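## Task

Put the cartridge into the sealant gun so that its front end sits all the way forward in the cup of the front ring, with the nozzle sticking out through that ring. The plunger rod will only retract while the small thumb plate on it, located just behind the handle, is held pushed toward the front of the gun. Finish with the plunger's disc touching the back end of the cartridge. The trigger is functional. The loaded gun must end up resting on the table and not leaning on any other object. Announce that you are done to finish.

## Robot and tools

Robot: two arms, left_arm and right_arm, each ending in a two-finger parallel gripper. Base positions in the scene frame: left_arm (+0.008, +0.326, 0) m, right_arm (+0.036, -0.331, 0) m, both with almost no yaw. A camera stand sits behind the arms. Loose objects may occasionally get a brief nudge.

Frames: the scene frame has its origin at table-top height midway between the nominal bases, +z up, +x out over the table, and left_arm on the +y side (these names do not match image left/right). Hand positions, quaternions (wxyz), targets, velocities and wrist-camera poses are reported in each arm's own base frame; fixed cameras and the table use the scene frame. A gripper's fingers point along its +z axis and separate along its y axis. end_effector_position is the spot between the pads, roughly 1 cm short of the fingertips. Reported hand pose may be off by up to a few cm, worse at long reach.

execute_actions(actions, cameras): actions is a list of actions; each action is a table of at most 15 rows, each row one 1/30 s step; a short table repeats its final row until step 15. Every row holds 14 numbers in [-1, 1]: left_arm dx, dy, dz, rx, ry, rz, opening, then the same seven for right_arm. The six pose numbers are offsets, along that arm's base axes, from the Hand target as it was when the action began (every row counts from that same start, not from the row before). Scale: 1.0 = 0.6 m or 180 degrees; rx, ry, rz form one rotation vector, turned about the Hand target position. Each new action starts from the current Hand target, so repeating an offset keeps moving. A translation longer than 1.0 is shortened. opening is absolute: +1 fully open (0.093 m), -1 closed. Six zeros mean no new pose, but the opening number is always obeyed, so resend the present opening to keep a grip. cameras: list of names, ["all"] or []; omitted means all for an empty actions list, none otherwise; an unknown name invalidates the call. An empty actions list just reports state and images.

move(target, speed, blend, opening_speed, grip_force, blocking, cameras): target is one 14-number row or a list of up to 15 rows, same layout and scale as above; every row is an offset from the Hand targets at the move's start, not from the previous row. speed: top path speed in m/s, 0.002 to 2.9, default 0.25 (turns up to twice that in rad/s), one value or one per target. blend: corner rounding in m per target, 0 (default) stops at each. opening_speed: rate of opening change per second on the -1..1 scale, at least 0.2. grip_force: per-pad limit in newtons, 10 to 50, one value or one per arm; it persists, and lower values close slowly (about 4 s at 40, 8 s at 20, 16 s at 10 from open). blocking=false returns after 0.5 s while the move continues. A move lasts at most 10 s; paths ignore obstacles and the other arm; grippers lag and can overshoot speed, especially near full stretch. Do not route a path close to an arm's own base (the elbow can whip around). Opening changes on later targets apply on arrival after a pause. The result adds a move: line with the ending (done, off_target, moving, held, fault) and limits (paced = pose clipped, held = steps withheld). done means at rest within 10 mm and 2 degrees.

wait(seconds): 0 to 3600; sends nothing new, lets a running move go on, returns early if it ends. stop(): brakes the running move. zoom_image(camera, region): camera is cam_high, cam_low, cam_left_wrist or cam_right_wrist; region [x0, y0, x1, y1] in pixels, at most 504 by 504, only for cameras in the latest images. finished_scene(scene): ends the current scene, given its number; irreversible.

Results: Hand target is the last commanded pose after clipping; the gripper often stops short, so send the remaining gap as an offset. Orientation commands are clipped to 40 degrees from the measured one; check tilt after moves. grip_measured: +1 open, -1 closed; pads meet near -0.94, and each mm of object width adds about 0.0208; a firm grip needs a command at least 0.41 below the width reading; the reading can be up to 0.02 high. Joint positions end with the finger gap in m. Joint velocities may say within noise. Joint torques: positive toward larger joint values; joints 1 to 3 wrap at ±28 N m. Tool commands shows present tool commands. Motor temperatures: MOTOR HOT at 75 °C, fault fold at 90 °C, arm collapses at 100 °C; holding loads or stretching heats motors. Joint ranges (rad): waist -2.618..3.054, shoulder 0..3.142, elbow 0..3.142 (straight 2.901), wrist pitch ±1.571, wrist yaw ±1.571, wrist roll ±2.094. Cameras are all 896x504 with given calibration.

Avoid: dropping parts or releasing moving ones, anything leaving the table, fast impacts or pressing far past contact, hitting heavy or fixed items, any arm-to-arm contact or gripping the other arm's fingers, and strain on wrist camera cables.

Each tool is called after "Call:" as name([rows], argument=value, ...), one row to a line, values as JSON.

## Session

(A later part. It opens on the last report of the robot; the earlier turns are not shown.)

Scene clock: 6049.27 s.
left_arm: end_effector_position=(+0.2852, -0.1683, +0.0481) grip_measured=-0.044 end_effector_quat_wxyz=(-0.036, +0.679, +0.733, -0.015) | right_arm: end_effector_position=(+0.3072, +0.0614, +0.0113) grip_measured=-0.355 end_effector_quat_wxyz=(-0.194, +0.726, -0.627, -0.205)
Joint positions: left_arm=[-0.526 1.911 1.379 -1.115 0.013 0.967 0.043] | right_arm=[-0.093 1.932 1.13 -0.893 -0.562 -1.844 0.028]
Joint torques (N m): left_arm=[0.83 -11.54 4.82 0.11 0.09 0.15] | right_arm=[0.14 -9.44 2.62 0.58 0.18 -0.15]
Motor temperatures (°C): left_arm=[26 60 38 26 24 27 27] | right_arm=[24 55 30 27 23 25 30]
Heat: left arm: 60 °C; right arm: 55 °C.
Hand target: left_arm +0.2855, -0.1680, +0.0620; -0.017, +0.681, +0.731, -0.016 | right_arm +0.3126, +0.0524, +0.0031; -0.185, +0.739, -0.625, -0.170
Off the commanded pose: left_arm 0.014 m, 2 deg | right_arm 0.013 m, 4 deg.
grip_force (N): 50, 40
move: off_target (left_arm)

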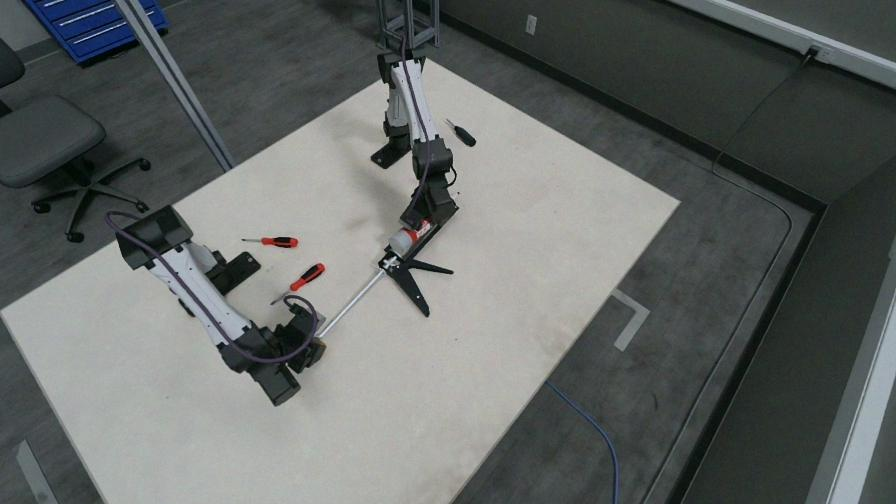

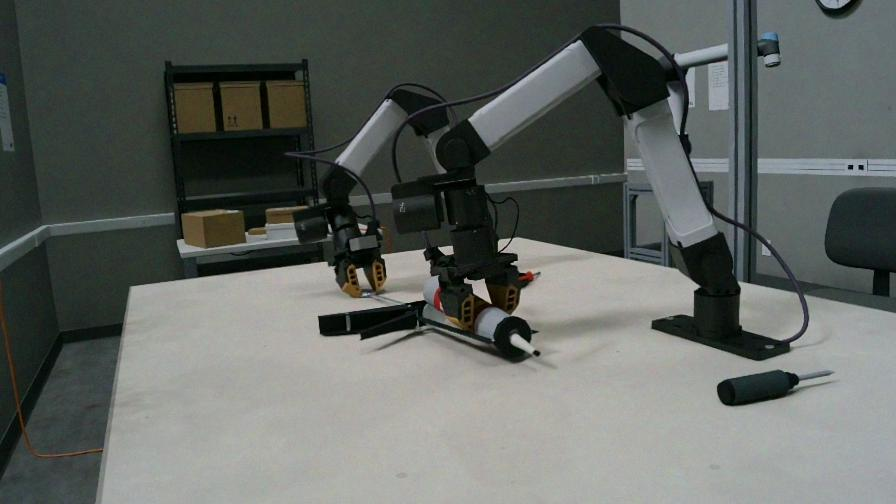

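Call:
move([
  [0.0, 0.002, -0.03, 0.02, 0.002, 0, -0.6, 0, 0, 0, 0, 0, 0, -0.8],
], speed=0.05, cameras=["cam_low","cam_left_wrist"])

Call:
zoom_image(camera="cam_low", region=[400, 250, 560, 370])

Scene clock: 6102.30 s.
left_arm: end_effector_position=(+0.2852, -0.1677, +0.0470) grip_measured=-0.044 end_effector_quat_wxyz=(-0.039, +0.684, +0.728, +0.001) | right_arm: end_effector_position=(+0.3072, +0.0614, +0.0113) grip_measured=-0.355 end_effector_quat_wxyz=(-0.194, +0.726, -0.627, -0.205)
Joint positions: left_arm=[-0.541 1.911 1.374 -1.11 -0.018 0.967 0.043] | right_arm=[-0.093 1.932 1.13 -0.893 -0.562 -1.844 0.028]
Joint torques (N m): left_arm=[-0.03 -7.58 4.62 0.29 -0.1 -0.08] | right_arm=[0.35 -9.33 2.65 0.59 0.17 -0.14]
Motor temperatures (°C): left_arm=[26 62 38 26 24 26 27] | right_arm=[24 55 29 27 23 25 30]
Heat: left arm: 62 °C; right arm: 55 °C.
Hand target: left_arm +0.2855, -0.1668, +0.0440; -0.041, +0.681, +0.731, +0.005 | right_arm +0.3126, +0.0524, +0.0031; -0.185, +0.739, -0.625, -0.170
Off the commanded pose: left_arm 0.003 m, 1 deg | right_arm 0.013 m, 4 deg.
grip_force (N): 50, 40
move: done
cam_left_wrist: T_world_to_cam=[[-0.99727, -0.07066, 0.02135, 0.27638], [-0.05202, 0.878, 0.47583, 0.17951], [-0.05237, 0.47342, -0.87928, 0.22003]] pos_world=[0.29649, -0.24225, 0.10215]

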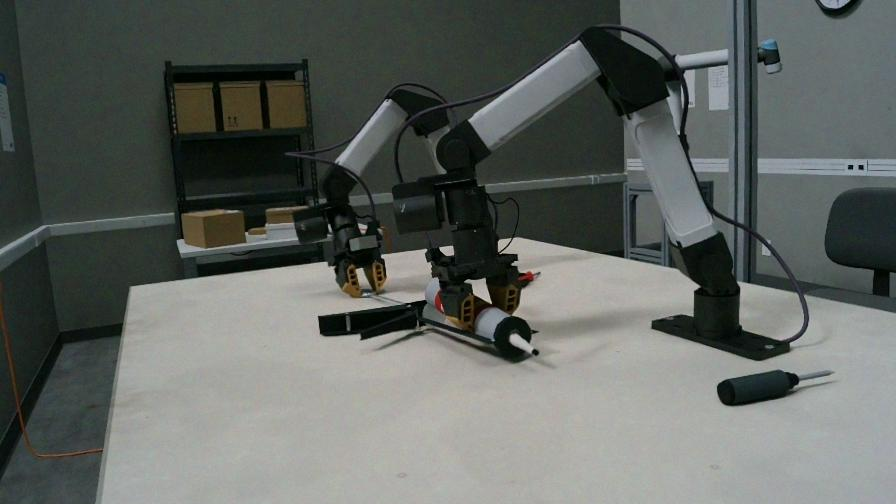

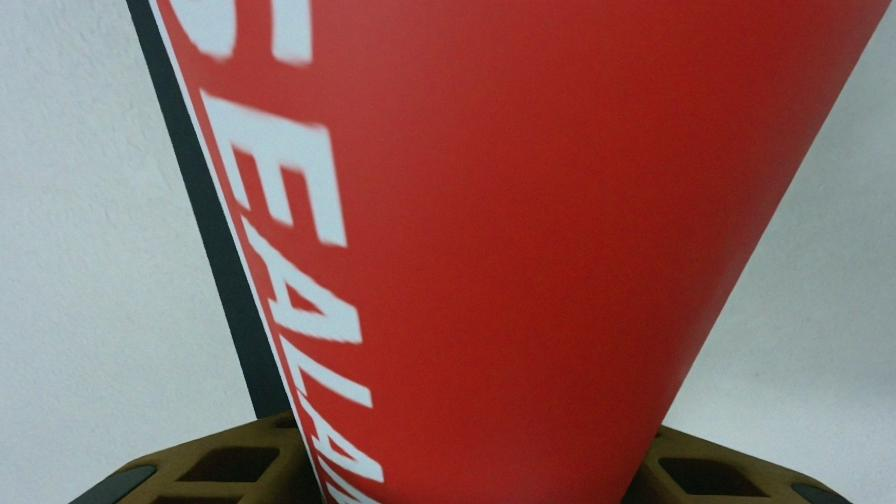

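Scaled by 3.150 from the camera's image (finer frame: 1280x720).

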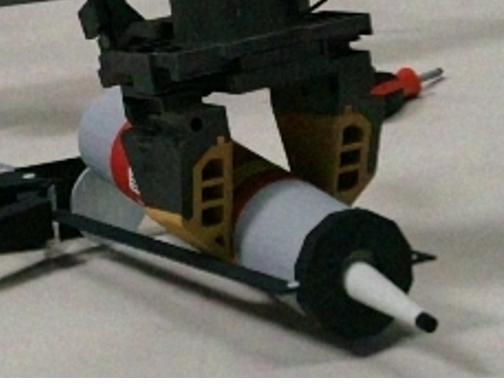

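Call:
move([
  [0.0, 0.003, -0.018, 0.015, 0.002, 0, -0.6, 0, 0, 0, 0, 0, 0, -0.8],
], speed=0.05, cameras=["cam_low"])

Call:
zoom_image(camera="cam_low", region=[400, 250, 560, 370])

Scene clock: 6108.30 s.
left_arm: end_effector_position=(+0.2853, -0.1676, +0.0463) grip_measured=-0.044 end_effector_quat_wxyz=(-0.043, +0.684, +0.728, +0.015) | right_arm: end_effector_position=(+0.3072, +0.0614, +0.0113) grip_measured=-0.355 end_effector_quat_wxyz=(-0.194, +0.726, -0.627, -0.205)
Joint positions: left_arm=[-0.554 1.914 1.374 -1.11 -0.046 0.951 0.043] | right_arm=[-0.093 1.932 1.13 -0.893 -0.562 -1.844 0.028]
Joint torques (N m): left_arm=[0.06 -5.14 4.52 0.35 -0.19 -0.08] | right_arm=[0.34 -9.51 2.55 0.6 0.17 -0.14]
Motor temperatures (°C): left_arm=[26 61 38 26 24 26 27] | right_arm=[24 55 29 27 23 25 30]
Heat: left arm: 61 °C; right arm: 55 °C.
Hand target: left_arm +0.2856, -0.1650, +0.0333; -0.059, +0.679, +0.731, +0.020 | right_arm +0.3126, +0.0524, +0.0031; -0.185, +0.739, -0.625, -0.170
Off the commanded pose: left_arm 0.013 m, 2 deg | right_arm 0.013 m, 4 deg.
grip_force (N): 50, 40
move: off_target (left_arm)

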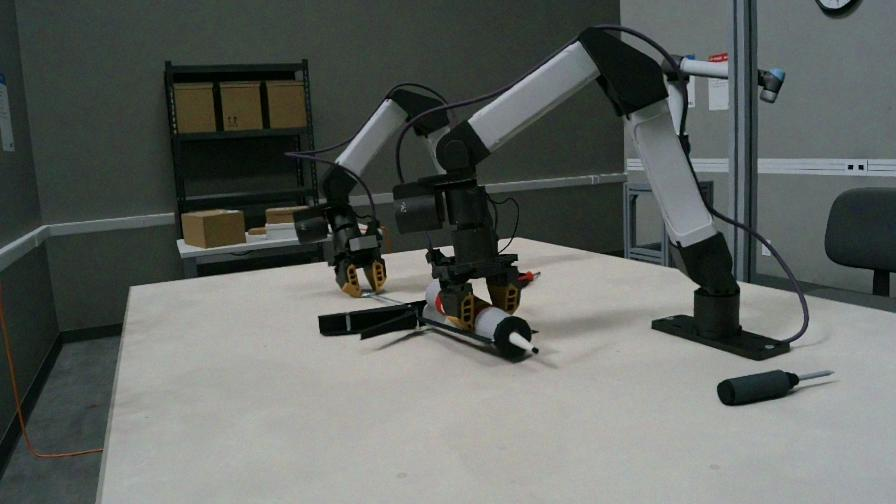

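Scaled by 3.150 from the camera's image (finer frame: 1280x720).

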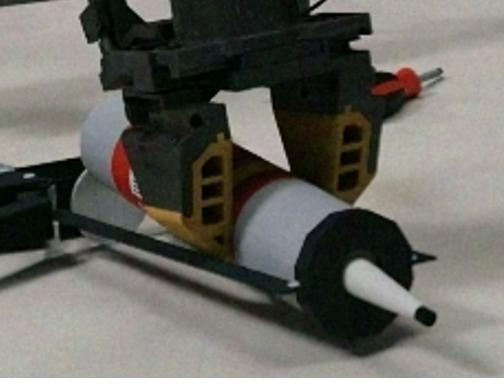

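Call:
move([
  [0.0, 0.0, 0.012, 0, 0, 0, -0.06, 0, 0, 0, 0, 0, 0, -0.8],
], speed=0.05, opening_speed=0.3, cameras=["cam_low","cam_left_wrist"])

Call:
zoom_image(camera="cam_low", region=[400, 250, 560, 370])

Scene clock: 6119.13 s.
left_arm: end_effector_position=(+0.2851, -0.1674, +0.0463) grip_measured=-0.044 end_effector_quat_wxyz=(-0.044, +0.684, +0.728, +0.015) | right_arm: end_effector_position=(+0.3072, +0.0614, +0.0113) grip_measured=-0.355 end_effector_quat_wxyz=(-0.194, +0.726, -0.627, -0.205)
Joint positions: left_arm=[-0.554 1.914 1.374 -1.111 -0.046 0.951 0.043] | right_arm=[-0.093 1.932 1.13 -0.893 -0.562 -1.844 0.028]
Joint torques (N m): left_arm=[0.02 -5.82 6.04 0.03 -0.16 -0.05] | right_arm=[0.29 -9.52 2.58 0.57 0.16 -0.15]
Motor temperatures (°C): left_arm=[26 59 38 26 24 26 27] | right_arm=[24 55 29 27 23 25 30]
Heat: left arm: 59 °C; right arm: 55 °C.
Hand target: left_arm +0.2856, -0.1650, +0.0405; -0.059, +0.679, +0.731, +0.020 | right_arm +0.3126, +0.0524, +0.0031; -0.185, +0.739, -0.625, -0.170
Off the commanded pose: left_arm 0.006 m, 2 deg | right_arm 0.013 m, 4 deg.
grip_force (N): 50, 40
move: done
cam_left_wrist: T_world_to_cam=[[-0.99748, -0.0707, 0.00675, 0.2771], [-0.05794, 0.86503, 0.49836, 0.17795], [-0.04108, 0.49671, -0.86694, 0.21933]] pos_world=[0.29572, -0.24329, 0.09959]

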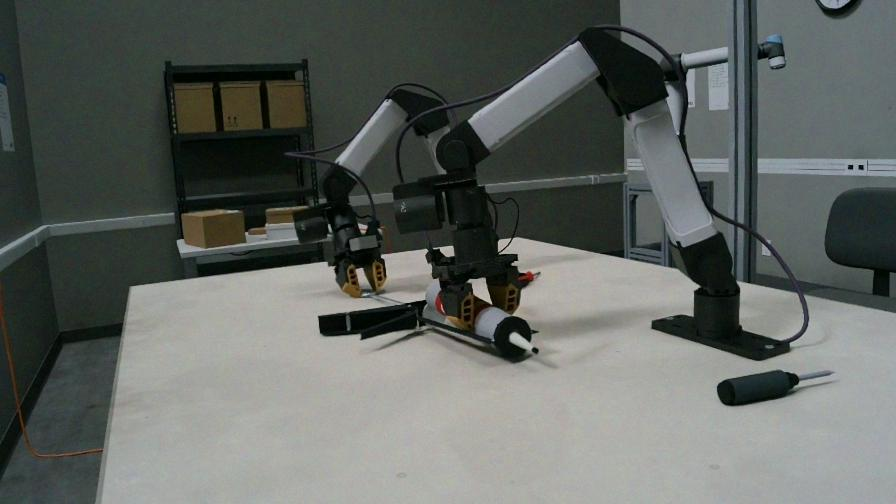

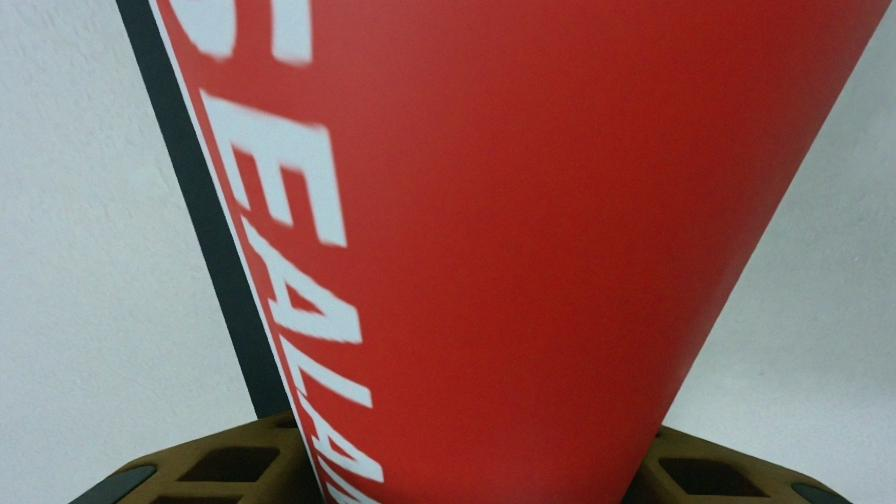

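Scaled by 3.150 from the camera's image (finer frame: 1280x720).

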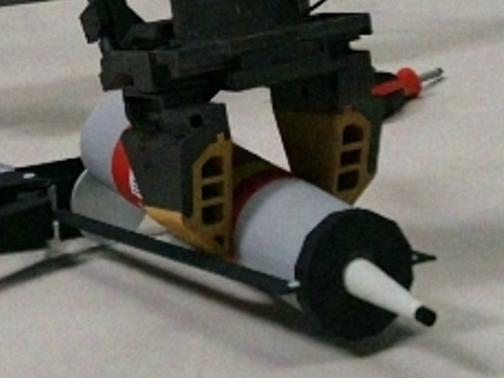

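Call:
wait(seconds=0.5, cameras=["cam_high","cam_low"])

Call:
zoom_image(camera="cam_high", region=[370, 210, 450, 290])

Call:
zoom_image(camera="cam_low", region=[390, 260, 490, 340])

Scene clock: 6126.70 s.
left_arm: end_effector_position=(+0.2851, -0.1674, +0.0463) grip_measured=-0.044 end_effector_quat_wxyz=(-0.044, +0.684, +0.728, +0.015) | right_arm: end_effector_position=(+0.3072, +0.0614, +0.0113) grip_measured=-0.355 end_effector_quat_wxyz=(-0.194, +0.726, -0.627, -0.205)
Joint positions: left_arm=[-0.554 1.914 1.374 -1.111 -0.046 0.951 0.043] | right_arm=[-0.093 1.932 1.13 -0.893 -0.562 -1.844 0.028]
Joint torques (N m): left_arm=[0.09 -5.68 6.12 0.05 -0.2 -0.08] | right_arm=[0.21 -9.43 2.63 0.57 0.16 -0.12]
Motor temperatures (°C): left_arm=[26 57 39 26 24 26 27] | right_arm=[24 55 29 27 23 25 30]
Heat: left arm: 57 °C; right arm: 55 °C.
Hand target: left_arm +0.2856, -0.1650, +0.0405; -0.059, +0.679, +0.731, +0.020 | right_arm +0.3126, +0.0524, +0.0031; -0.185, +0.739, -0.625, -0.170
Tool commands: left_gripper/opening=-0.06 right_gripper/opening=-0.8
Off the commanded pose: left_arm 0.006 m, 2 deg | right_arm 0.013 m, 4 deg.
grip_force (N): 50, 40
wait: 0.50 s; at rest from the start

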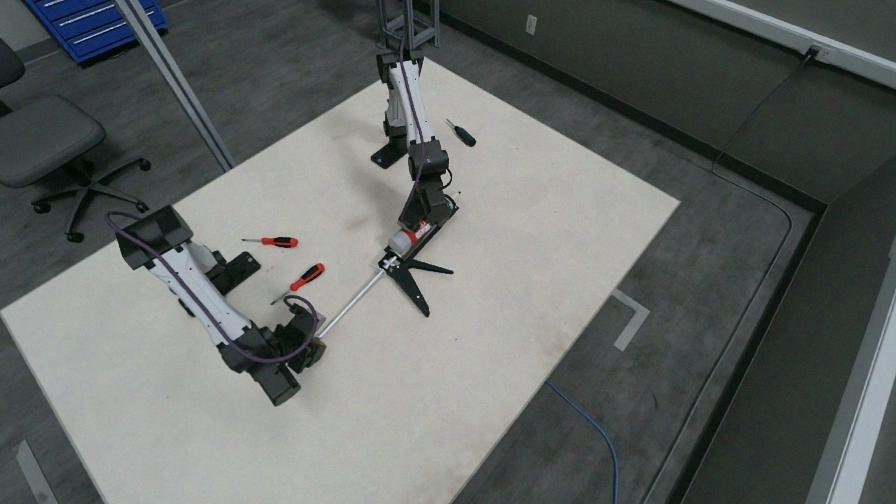

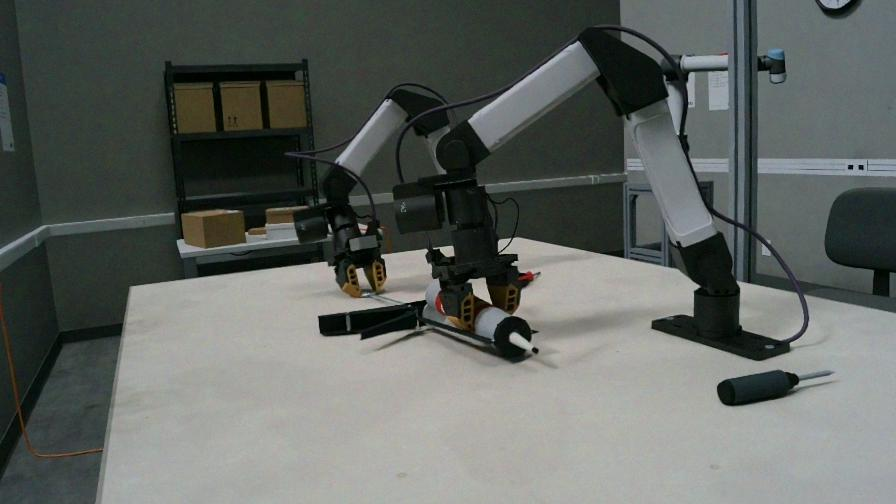

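Scaled by 6.300 from the camera's image (finer frame: 1280x720).

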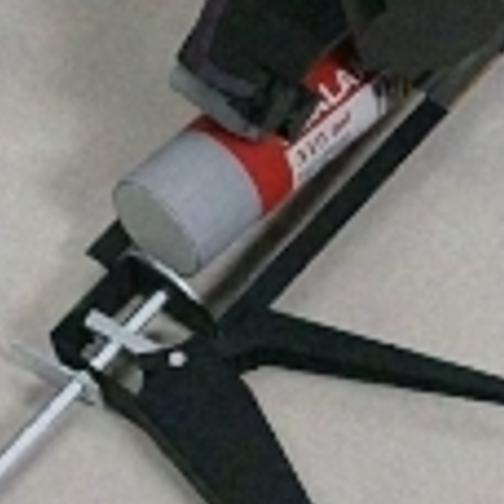

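Scaled by 5.040 from the camera's image (finer frame: 1280x720).

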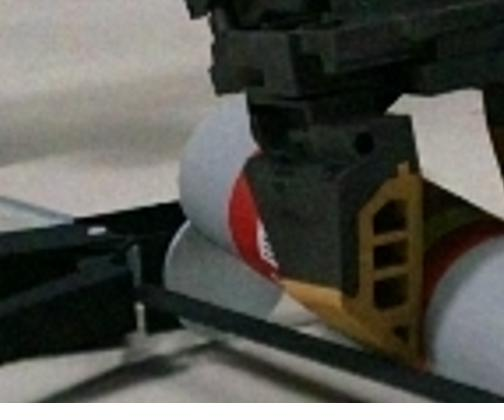

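Call:
move([
  [0.0, 0.0, 0.0, 0, 0, 0, -0.6, 0, 0, 0, 0, 0, 0, -0.8],
  [-0.001, 0.02, -0.015, 0.01, 0, 0, -0.6, 0, 0, 0, 0, 0, 0, -0.8],
], speed=0.05, cameras=["cam_high","cam_low"])

Call:
zoom_image(camera="cam_high", region=[370, 210, 450, 290])

Call:
zoom_image(camera="cam_low", region=[400, 250, 560, 370])

Scene clock: 6141.77 s.
left_arm: end_effector_position=(+0.2849, -0.1669, +0.0459) grip_measured=-0.044 end_effector_quat_wxyz=(-0.044, +0.684, +0.728, +0.016) | right_arm: end_effector_position=(+0.3072, +0.0614, +0.0113) grip_measured=-0.355 end_effector_quat_wxyz=(-0.194, +0.726, -0.627, -0.205)
Joint positions: left_arm=[-0.554 1.914 1.372 -1.11 -0.048 0.951 0.043] | right_arm=[-0.093 1.932 1.13 -0.893 -0.562 -1.844 0.028]
Joint torques (N m): left_arm=[1.44 -5.79 3.23 0.24 -0.41 0.06] | right_arm=[0.27 -9.37 2.52 0.55 0.18 -0.12]
Motor temperatures (°C): left_arm=[26 55 39 26 24 26 27] | right_arm=[24 55 29 27 23 25 30]
Heat: left arm: 55 °C; right arm: 55 °C.
Hand target: left_arm +0.2850, -0.1530, +0.0315; -0.069, +0.678, +0.731, +0.032 | right_arm +0.3126, +0.0524, +0.0031; -0.185, +0.739, -0.625, -0.170
Off the commanded pose: left_arm 0.020 m, 3 deg | right_arm 0.013 m, 4 deg.
grip_force (N): 50, 40
move: off_target (left_arm)

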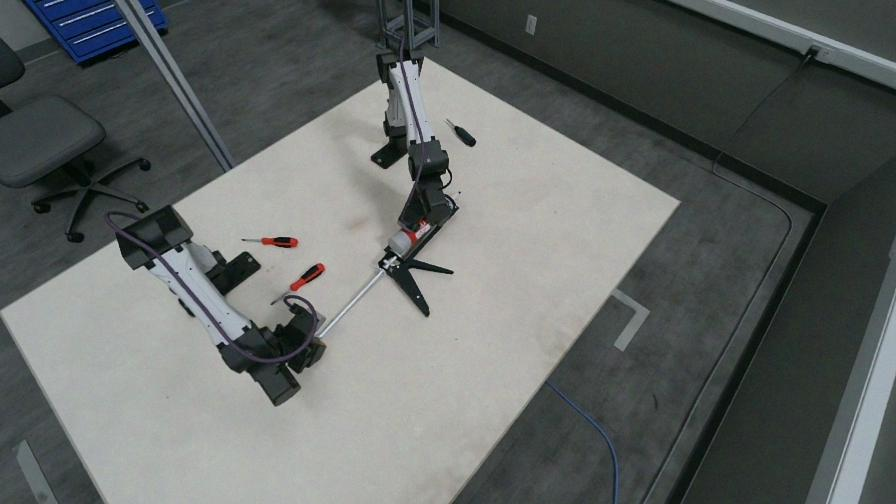

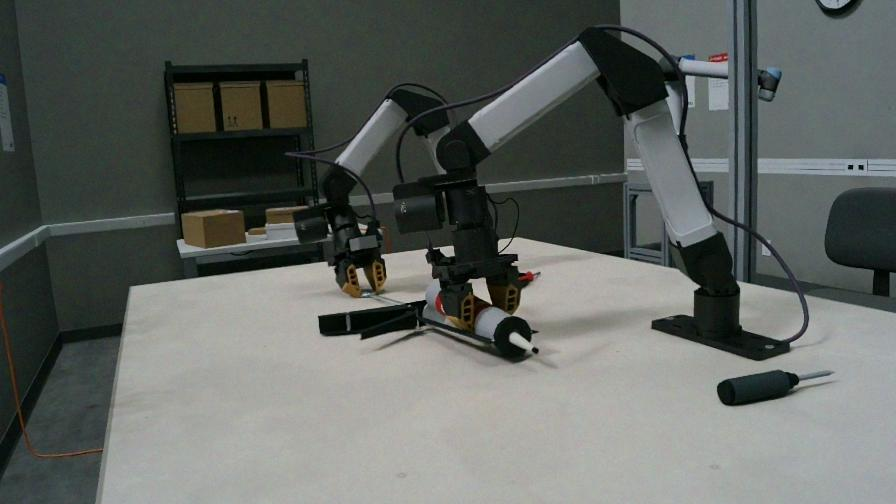

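Scaled by 6.300 from the camera's image (finer frame: 1280x720).

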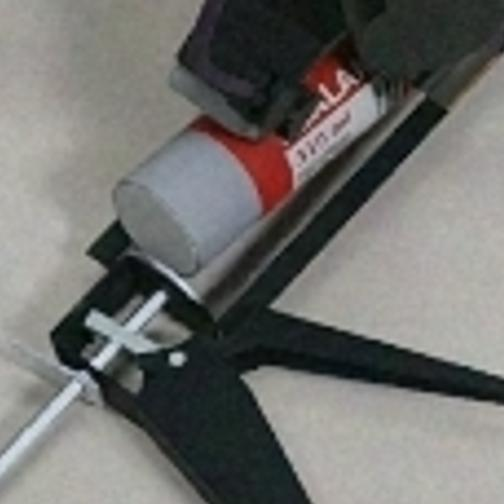

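Scaled by 3.150 from the camera's image (finer frame: 1280x720).

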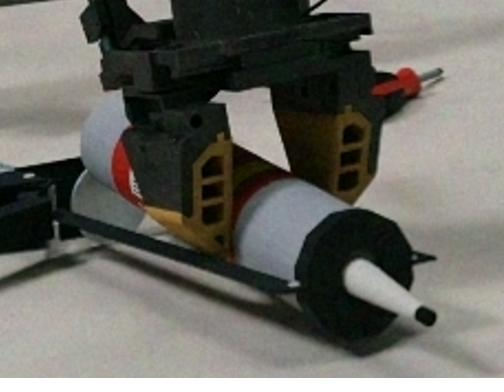

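Call:
move([
  [0.0, -0.015, 0.018, 0, 0, 0, -0.045, 0, 0, 0, 0, 0, 0, -0.8],
], speed=0.05, opening_speed=0.3)

Call:
move([
  [0.0, 0, 0, 0, 0, 0, -0.03, 0, 0, 0, 0, 0, 0, -0.8],
], speed=0.05, opening_speed=0.2, cameras=["cam_high","cam_low","cam_left_wrist"])

Call:
zoom_image(camera="cam_low", region=[400, 250, 560, 370])

Scene clock: 6150.73 s.
left_arm: end_effector_position=(+0.2846, -0.1671, +0.0466) grip_measured=-0.044 end_effector_quat_wxyz=(-0.049, +0.683, +0.728, +0.020) | right_arm: end_effector_position=(+0.3072, +0.0614, +0.0113) grip_measured=-0.355 end_effector_quat_wxyz=(-0.194, +0.726, -0.627, -0.205)
Joint positions: left_arm=[-0.561 1.919 1.381 -1.122 -0.058 0.943 0.043] | right_arm=[-0.093 1.932 1.13 -0.893 -0.562 -1.844 0.028]
Joint torques (N m): left_arm=[-0.02 -5.93 6.39 -0.14 -0.33 -0.1] | right_arm=[0.4 -9.33 2.51 0.56 0.19 -0.12]
Motor temperatures (°C): left_arm=[26 54 39 26 24 26 27] | right_arm=[24 55 29 27 23 25 30]
Heat: left arm: 54 °C; right arm: 55 °C.
Hand target: left_arm +0.2850, -0.1620, +0.0423; -0.069, +0.678, +0.731, +0.032 | right_arm +0.3126, +0.0524, +0.0031; -0.185, +0.739, -0.625, -0.170
Off the commanded pose: left_arm 0.007 m, 3 deg | right_arm 0.013 m, 4 deg.
grip_force (N): 50, 40
move: off_target (left_arm)

Scene clock: 6151.23 s.
left_arm: end_effector_position=(+0.2846, -0.1671, +0.0466) grip_measured=-0.024 end_effector_quat_wxyz=(-0.049, +0.683, +0.728, +0.020) | right_arm: end_effector_position=(+0.3072, +0.0614, +0.0113) grip_measured=-0.355 end_effector_quat_wxyz=(-0.194, +0.726, -0.627, -0.205)
Joint positions: left_arm=[-0.561 1.919 1.381 -1.122 -0.058 0.943 0.044] | right_arm=[-0.093 1.932 1.13 -0.893 -0.562 -1.844 0.028]
Joint torques (N m): left_arm=[0.05 -5.82 6.39 -0.13 -0.33 -0.08] | right_arm=[0.29 -9.26 2.65 0.57 0.17 -0.14]
Motor temperatures (°C): left_arm=[26 54 39 26 24 26 27] | right_arm=[24 55 29 27 23 25 30]
Heat: left arm: 54 °C; right arm: 55 °C.
Hand target: left_arm +0.2850, -0.1620, +0.0423; -0.069, +0.678, +0.731, +0.032 | right_arm +0.3126, +0.0524, +0.0031; -0.185, +0.739, -0.625, -0.170
Off the commanded pose: left_arm 0.007 m, 3 deg | right_arm 0.013 m, 4 deg.
grip_force (N): 50, 40
move: done
cam_left_wrist: T_world_to_cam=[[-0.99745, -0.07121, 0.00575, 0.27653], [-0.05824, 0.85711, 0.51182, 0.17568], [-0.04138, 0.51018, -0.85907, 0.22142]] pos_world=[0.29522, -0.24385, 0.09871]

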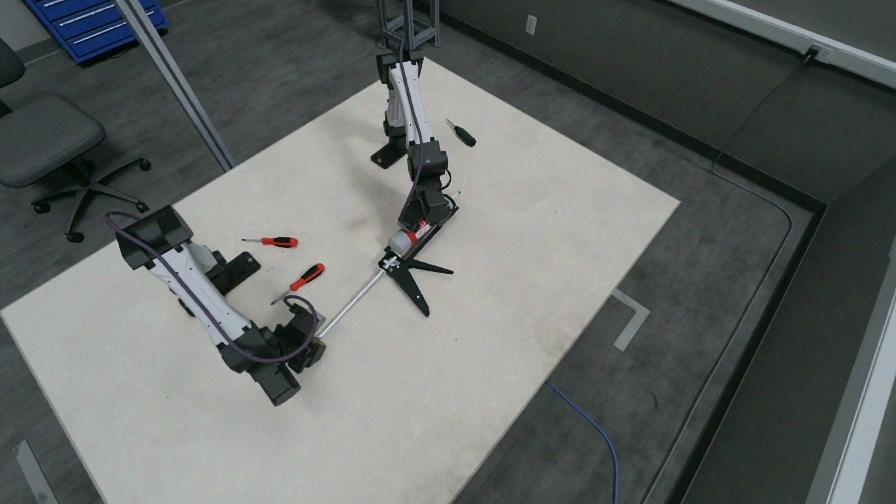

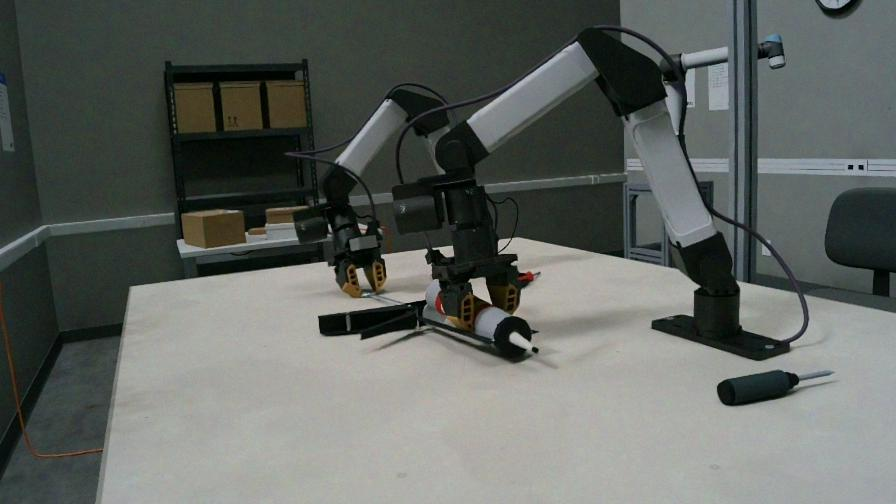

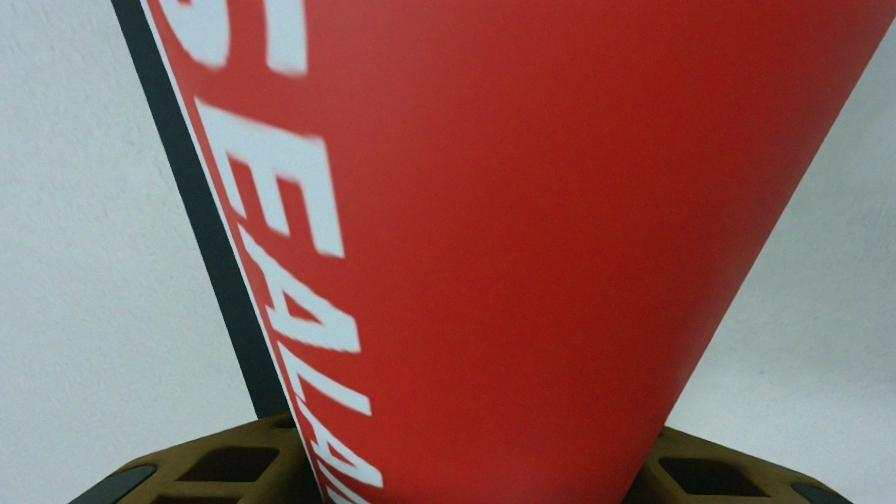

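Scaled by 3.150 from the camera's image (finer frame: 1280x720).

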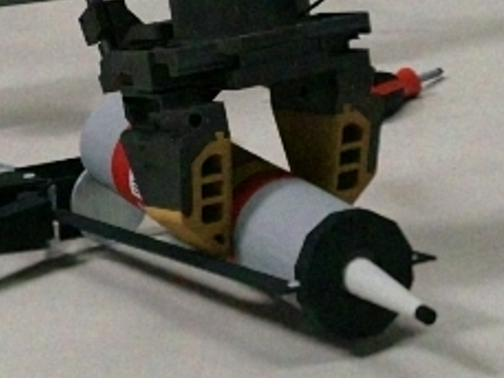

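Call:
move([
  [0.0, 0, 0, 0, 0, 0, 0.05, 0, 0, 0, 0, 0, 0, -0.8],
], speed=0.05, opening_speed=0.2, cameras=["cam_high","cam_low","cam_left_wrist"])

Call:
zoom_image(camera="cam_low", region=[400, 250, 560, 370])

Call:
zoom_image(camera="cam_high", region=[370, 210, 450, 290])

Scene clock: 6160.77 s.
left_arm: end_effector_position=(+0.2844, -0.1672, +0.0466) grip_measured=+0.053 end_effector_quat_wxyz=(-0.049, +0.683, +0.728, +0.021) | right_arm: end_effector_position=(+0.3072, +0.0614, +0.0113) grip_measured=-0.355 end_effector_quat_wxyz=(-0.194, +0.726, -0.627, -0.205)
Joint positions: left_arm=[-0.562 1.919 1.381 -1.122 -0.059 0.943 0.048] | right_arm=[-0.093 1.932 1.13 -0.893 -0.562 -1.844 0.028]
Joint torques (N m): left_arm=[0.02 -5.76 6.41 -0.11 -0.3 -0.09] | right_arm=[0.46 -9.42 2.55 0.59 0.16 -0.09]
Motor temperatures (°C): left_arm=[26 53 39 26 24 26 26] | right_arm=[24 55 29 27 23 25 30]
Heat: left arm: 53 °C; right arm: 55 °C.
Hand target: left_arm +0.2850, -0.1620, +0.0423; -0.069, +0.679, +0.731, +0.032 | right_arm +0.3126, +0.0524, +0.0031; -0.185, +0.739, -0.625, -0.170
Off the commanded pose: left_arm 0.007 m, 3 deg | right_arm 0.013 m, 4 deg.
grip_force (N): 50, 40
move: done
cam_left_wrist: T_world_to_cam=[[-0.99751, -0.07036, 0.00562, 0.27656], [-0.05755, 0.85677, 0.51248, 0.17545], [-0.04088, 0.51088, -0.85868, 0.22136]] pos_world=[0.29502, -0.24395, 0.09861]

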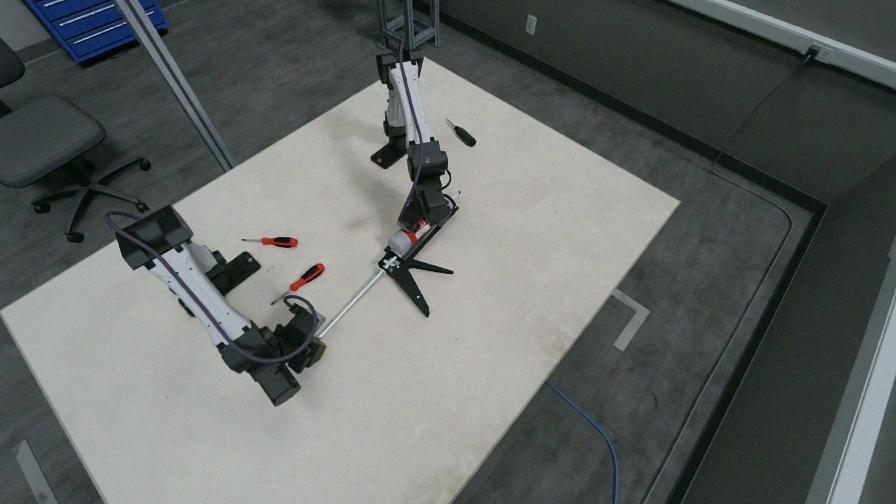

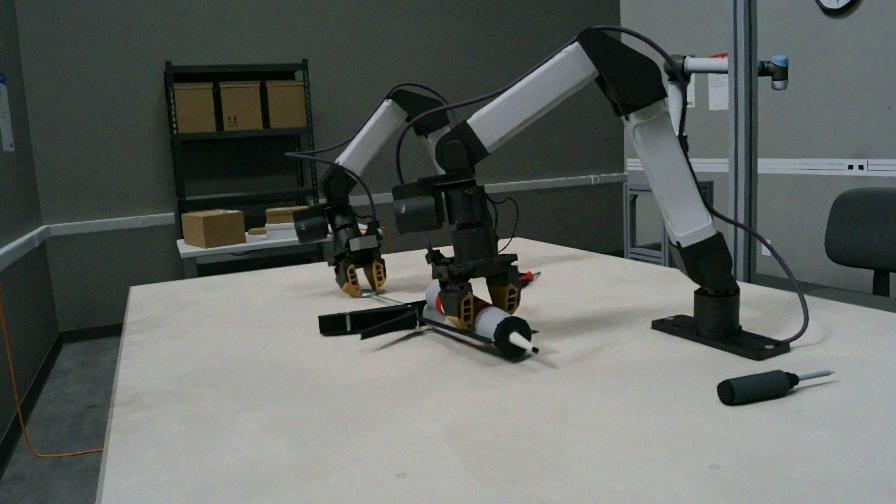

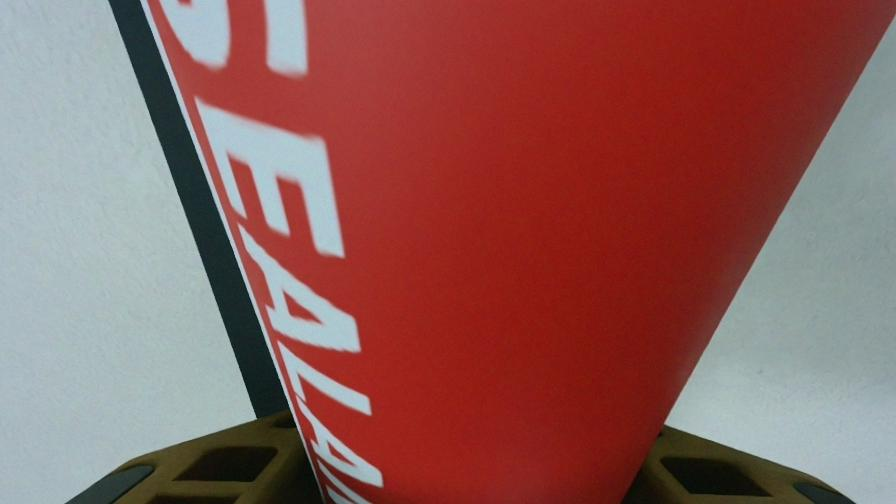

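Scaled by 3.150 from the camera's image (finer frame: 1280x720).

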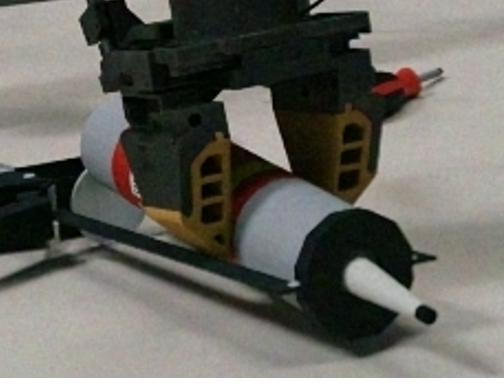

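Scaled by 6.300 from the camera's image (finer frame: 1280x720).

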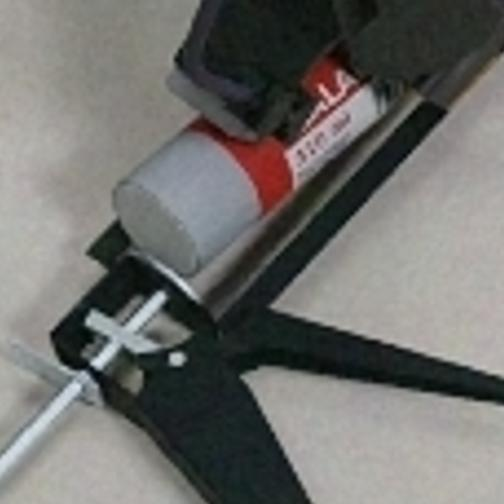

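Call:
move([
  [0, 0, 0, 0, 0, 0, 0.05, 0, 0, 0, 0, 0, 0, 0.3],
  [0, 0, 0, 0, 0, 0, 0.05, 0, -0.02, 0.2, 0, 0, 0, 0.3],
], speed=0.1, cameras=["cam_right_wrist"])

Scene clock: 6171.10 s.
left_arm: end_effector_position=(+0.2837, -0.1668, +0.0438) grip_measured=+0.053 end_effector_quat_wxyz=(-0.054, +0.683, +0.729, +0.020) | right_arm: end_effector_position=(+0.3085, +0.0424, +0.1081) grip_measured=+0.298 end_effector_quat_wxyz=(-0.170, +0.733, -0.631, -0.186)
Joint positions: left_arm=[-0.562 1.928 1.381 -1.123 -0.059 0.941 0.048] | right_arm=[-0.123 1.807 1.401 -1.298 -0.494 -1.877 0.06]
Joint torques (N m): left_arm=[0.02 -6.45 6.34 -0.16 -0.31 -0.1] | right_arm=[-0.27 -10.82 7.5 -0.24 -0.56 -0.24]
Motor temperatures (°C): left_arm=[26 53 39 25 24 26 26] | right_arm=[24 55 30 27 23 25 30]
Heat: left arm: 53 °C; right arm: 55 °C.
Hand target: left_arm +0.2850, -0.1620, +0.0422; -0.070, +0.678, +0.731, +0.032 | right_arm +0.3127, +0.0405, +0.1231; -0.186, +0.739, -0.625, -0.170
Off the commanded pose: left_arm 0.005 m, 2 deg | right_arm 0.016 m, 3 deg.
grip_force (N): 50, 40
move: off_target (right_arm)
cam_right_wrist: T_world_to_cam=[[0.98687, 0.16131, -0.0086, -0.30957], [0.15989, -0.98298, -0.09048, 0.0423], [-0.02305, 0.08792, -0.99586, 0.19657]] pos_world=[0.30327, 0.07424, 0.19692]

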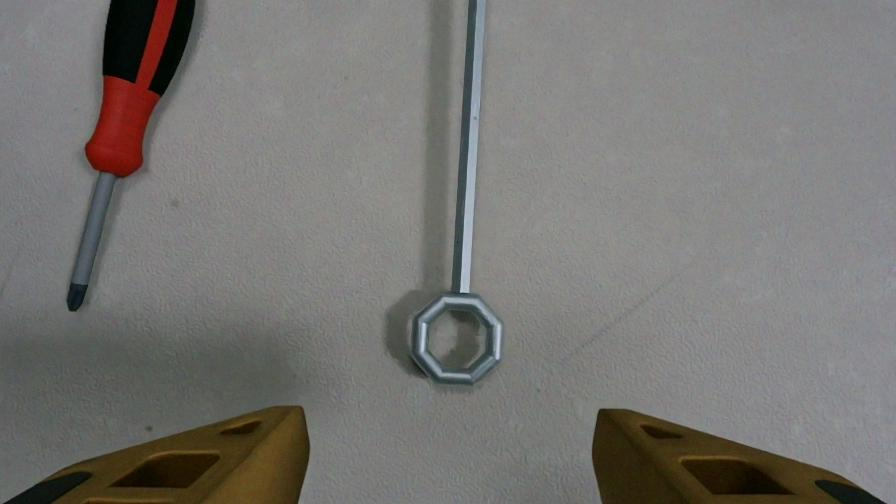

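Call:
move([
  [0, 0, 0, 0, 0, 0, 0.05, 0.029, 0.366, 0.07, 0.257, 0.042, -0.017, 0.3],
], speed=0.15, cameras=["cam_right_wrist"])

Scene clock: 6185.50 s.
left_arm: end_effector_position=(+0.2837, -0.1668, +0.0438) grip_measured=+0.053 end_effector_quat_wxyz=(-0.054, +0.683, +0.729, +0.020) | right_arm: end_effector_position=(+0.3333, +0.2573, +0.1497) grip_measured=+0.298 end_effector_quat_wxyz=(-0.406, +0.568, -0.557, -0.449)
Joint positions: left_arm=[-0.562 1.928 1.381 -1.123 -0.059 0.941 0.048] | right_arm=[0.271 1.827 1.113 -0.208 -1.229 -0.854 0.06]
Joint torques (N m): left_arm=[0.08 -6.63 6.31 -0.14 -0.3 -0.07] | right_arm=[0.95 -12.23 5.09 1.48 -0.79 -0.06]
Heat: left arm: 52 °C; right arm: 54 °C.
Hand target: left_arm +0.2850, -0.1620, +0.0422; -0.070, +0.678, +0.731, +0.032 | right_arm +0.3300, +0.2600, +0.1651; -0.424, +0.577, -0.538, -0.444
Off the commanded pose: left_arm 0.005 m, 2 deg | right_arm 0.016 m, 3 deg.
grip_force (N): 50, 40
move: off_target (right_arm)
cam_right_wrist: T_world_to_cam=[[0.99609, 0.07698, -0.04324, -0.34453], [0.01572, -0.6366, -0.77104, 0.31416], [-0.08688, 0.76735, -0.63532, 0.01216]] pos_world=[0.3393, 0.21718, 0.23506]

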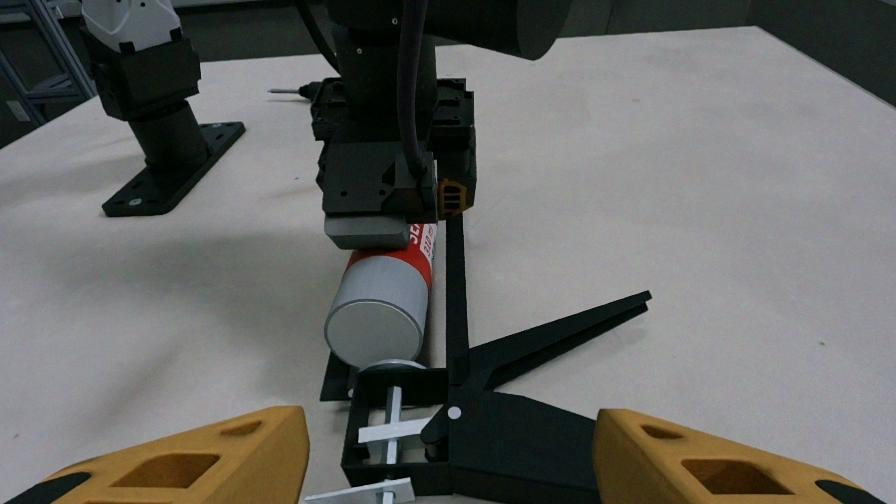

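Call:
zoom_image(camera="cam_right_wrist", region=[280, 220, 500, 430])

Scaled by 2.291 from the camera's image (finer frame: 1280x720).

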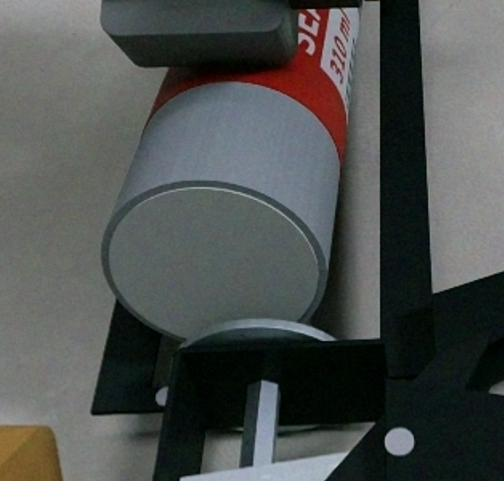

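Call:
move([
  [0, 0, 0, 0, 0, 0, -0.4, 0, 0, 0, 0, 0, 0, 0.3],
  [0.012, 0, 0.012, 0, 0, 0.02, -0.4, 0, 0, 0, 0, 0, 0, 0.3],
], speed=0.04, cameras=["cam_right_wrist"])

Call:
zoom_image(camera="cam_right_wrist", region=[280, 220, 500, 430])

Scene clock: 6203.10 s.
left_arm: end_effector_position=(+0.2828, -0.1665, +0.0467) grip_measured=-0.083 end_effector_quat_wxyz=(-0.068, +0.673, +0.737, +0.015) | right_arm: end_effector_position=(+0.3338, +0.2575, +0.1501) grip_measured=+0.298 end_effector_quat_wxyz=(-0.407, +0.568, -0.557, -0.449)
Joint positions: left_arm=[-0.56 1.948 1.419 -1.17 -0.054 0.917 0.041] | right_arm=[0.271 1.827 1.113 -0.203 -1.229 -0.85 0.06]
Joint torques (N m): left_arm=[1.42 -6.79 7.76 -0.16 -0.3 -0.24] | right_arm=[0.98 -12.27 5.04 1.48 -0.79 -0.08]
Motor temperatures (°C): left_arm=[26 51 40 25 24 26 26] | right_arm=[24 55 32 29 23 25 29]
Heat: left arm: 51 °C; right arm: 55 °C.
Hand target: left_arm +0.2923, -0.1621, +0.0495; -0.070, +0.655, +0.752, +0.030 | right_arm +0.3300, +0.2600, +0.1651; -0.424, +0.577, -0.538, -0.444
Off the commanded pose: left_arm 0.011 m, 3 deg | right_arm 0.016 m, 3 deg.
grip_force (N): 50, 40
move: off_target (left_arm)
cam_right_wrist: T_world_to_cam=[[0.99622, 0.07612, -0.04174, -0.34503], [0.01624, -0.63577, -0.77171, 0.31426], [-0.08528, 0.76812, -0.6346, 0.01142]] pos_world=[0.3396, 0.21729, 0.23536]

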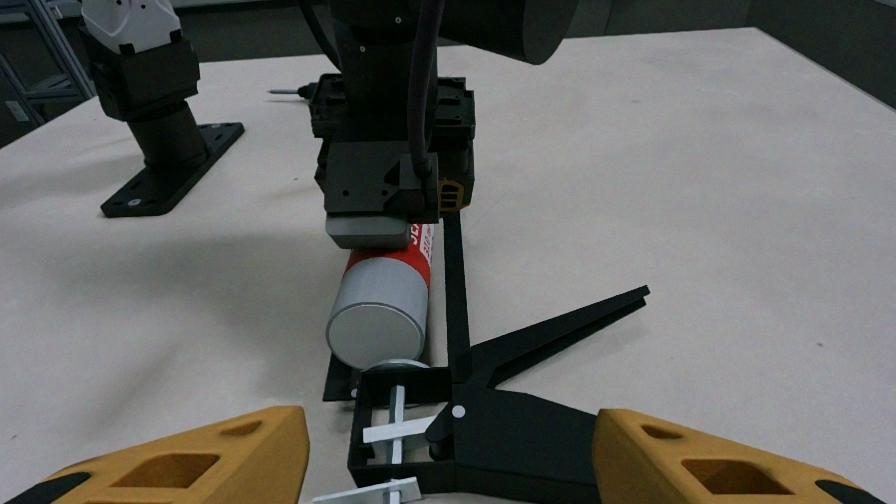

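Scaled by 2.291 from the camera's image (finer frame: 1280x720).

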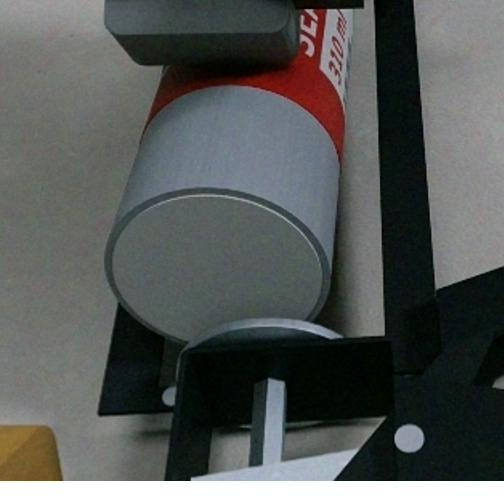

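Call:
move([
  [0, 0, 0.03, -0.01, 0, 0, -0.6, 0, 0, 0, 0, 0, 0, 0.3],
  [0.012, 0, 0.03, -0.01, 0, 0.025, -0.6, 0, 0, 0, 0, 0, 0, 0.3],
], speed=0.05, cameras=["cam_right_wrist", "cam_low"])

Call:
zoom_image(camera="cam_right_wrist", region=[280, 220, 500, 430])

Scene clock: 6217.20 s.
left_arm: end_effector_position=(+0.2923, -0.1631, +0.0581) grip_measured=-0.082 end_effector_quat_wxyz=(-0.064, +0.643, +0.763, +0.010) | right_arm: end_effector_position=(+0.3338, +0.2575, +0.1501) grip_measured=+0.298 end_effector_quat_wxyz=(-0.407, +0.568, -0.557, -0.449)
Joint positions: left_arm=[-0.53 1.956 1.477 -1.215 -0.042 0.868 0.041] | right_arm=[0.271 1.827 1.113 -0.203 -1.229 -0.85 0.06]
Joint torques (N m): left_arm=[1.14 -7.9 8.69 -0.31 -0.1 -0.27] | right_arm=[0.88 -12.19 5.01 1.51 -0.78 -0.08]
Motor temperatures (°C): left_arm=[26 51 41 25 24 27 26] | right_arm=[24 56 32 29 23 25 29]
Heat: left arm: 51 °C; right arm: 56 °C.
Hand target: left_arm +0.2994, -0.1620, +0.0675; -0.061, +0.626, +0.777, +0.015 | right_arm +0.3300, +0.2600, +0.1651; -0.424, +0.577, -0.538, -0.444
Off the commanded pose: left_arm 0.012 m, 3 deg | right_arm 0.016 m, 3 deg.
grip_force (N): 50, 40
move: off_target (left_arm)
cam_right_wrist: T_world_to_cam=[[0.99622, 0.07612, -0.04174, -0.34503], [0.01624, -0.63577, -0.77171, 0.31426], [-0.08528, 0.76812, -0.6346, 0.01142]] pos_world=[0.3396, 0.21729, 0.23536]
Images, in order (width x height): cam_low 896x504, cam_right_wrist 896x504.

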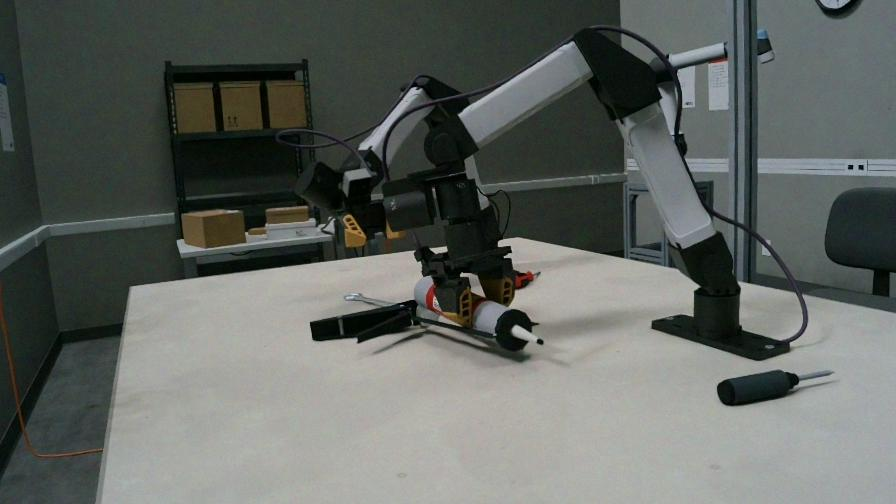

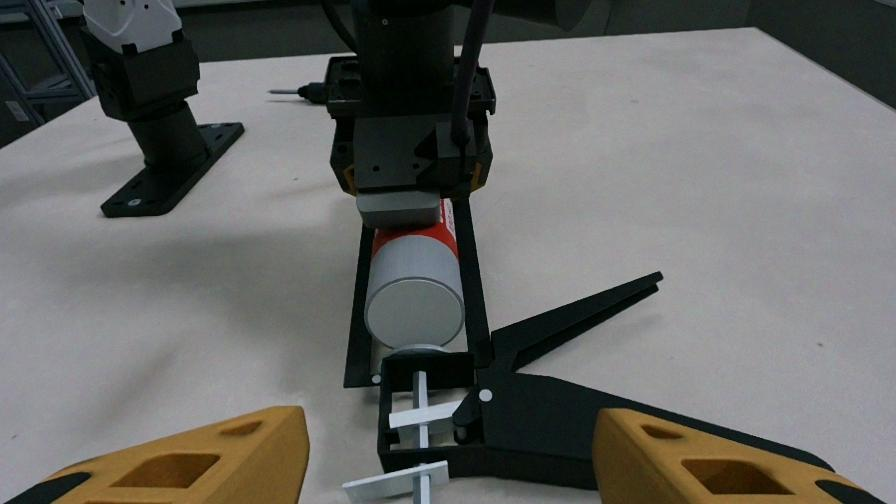

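Scaled by 2.291 from the camera's image (finer frame: 1280x720).

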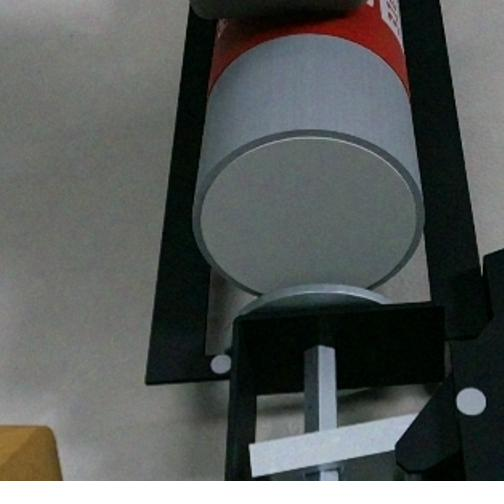

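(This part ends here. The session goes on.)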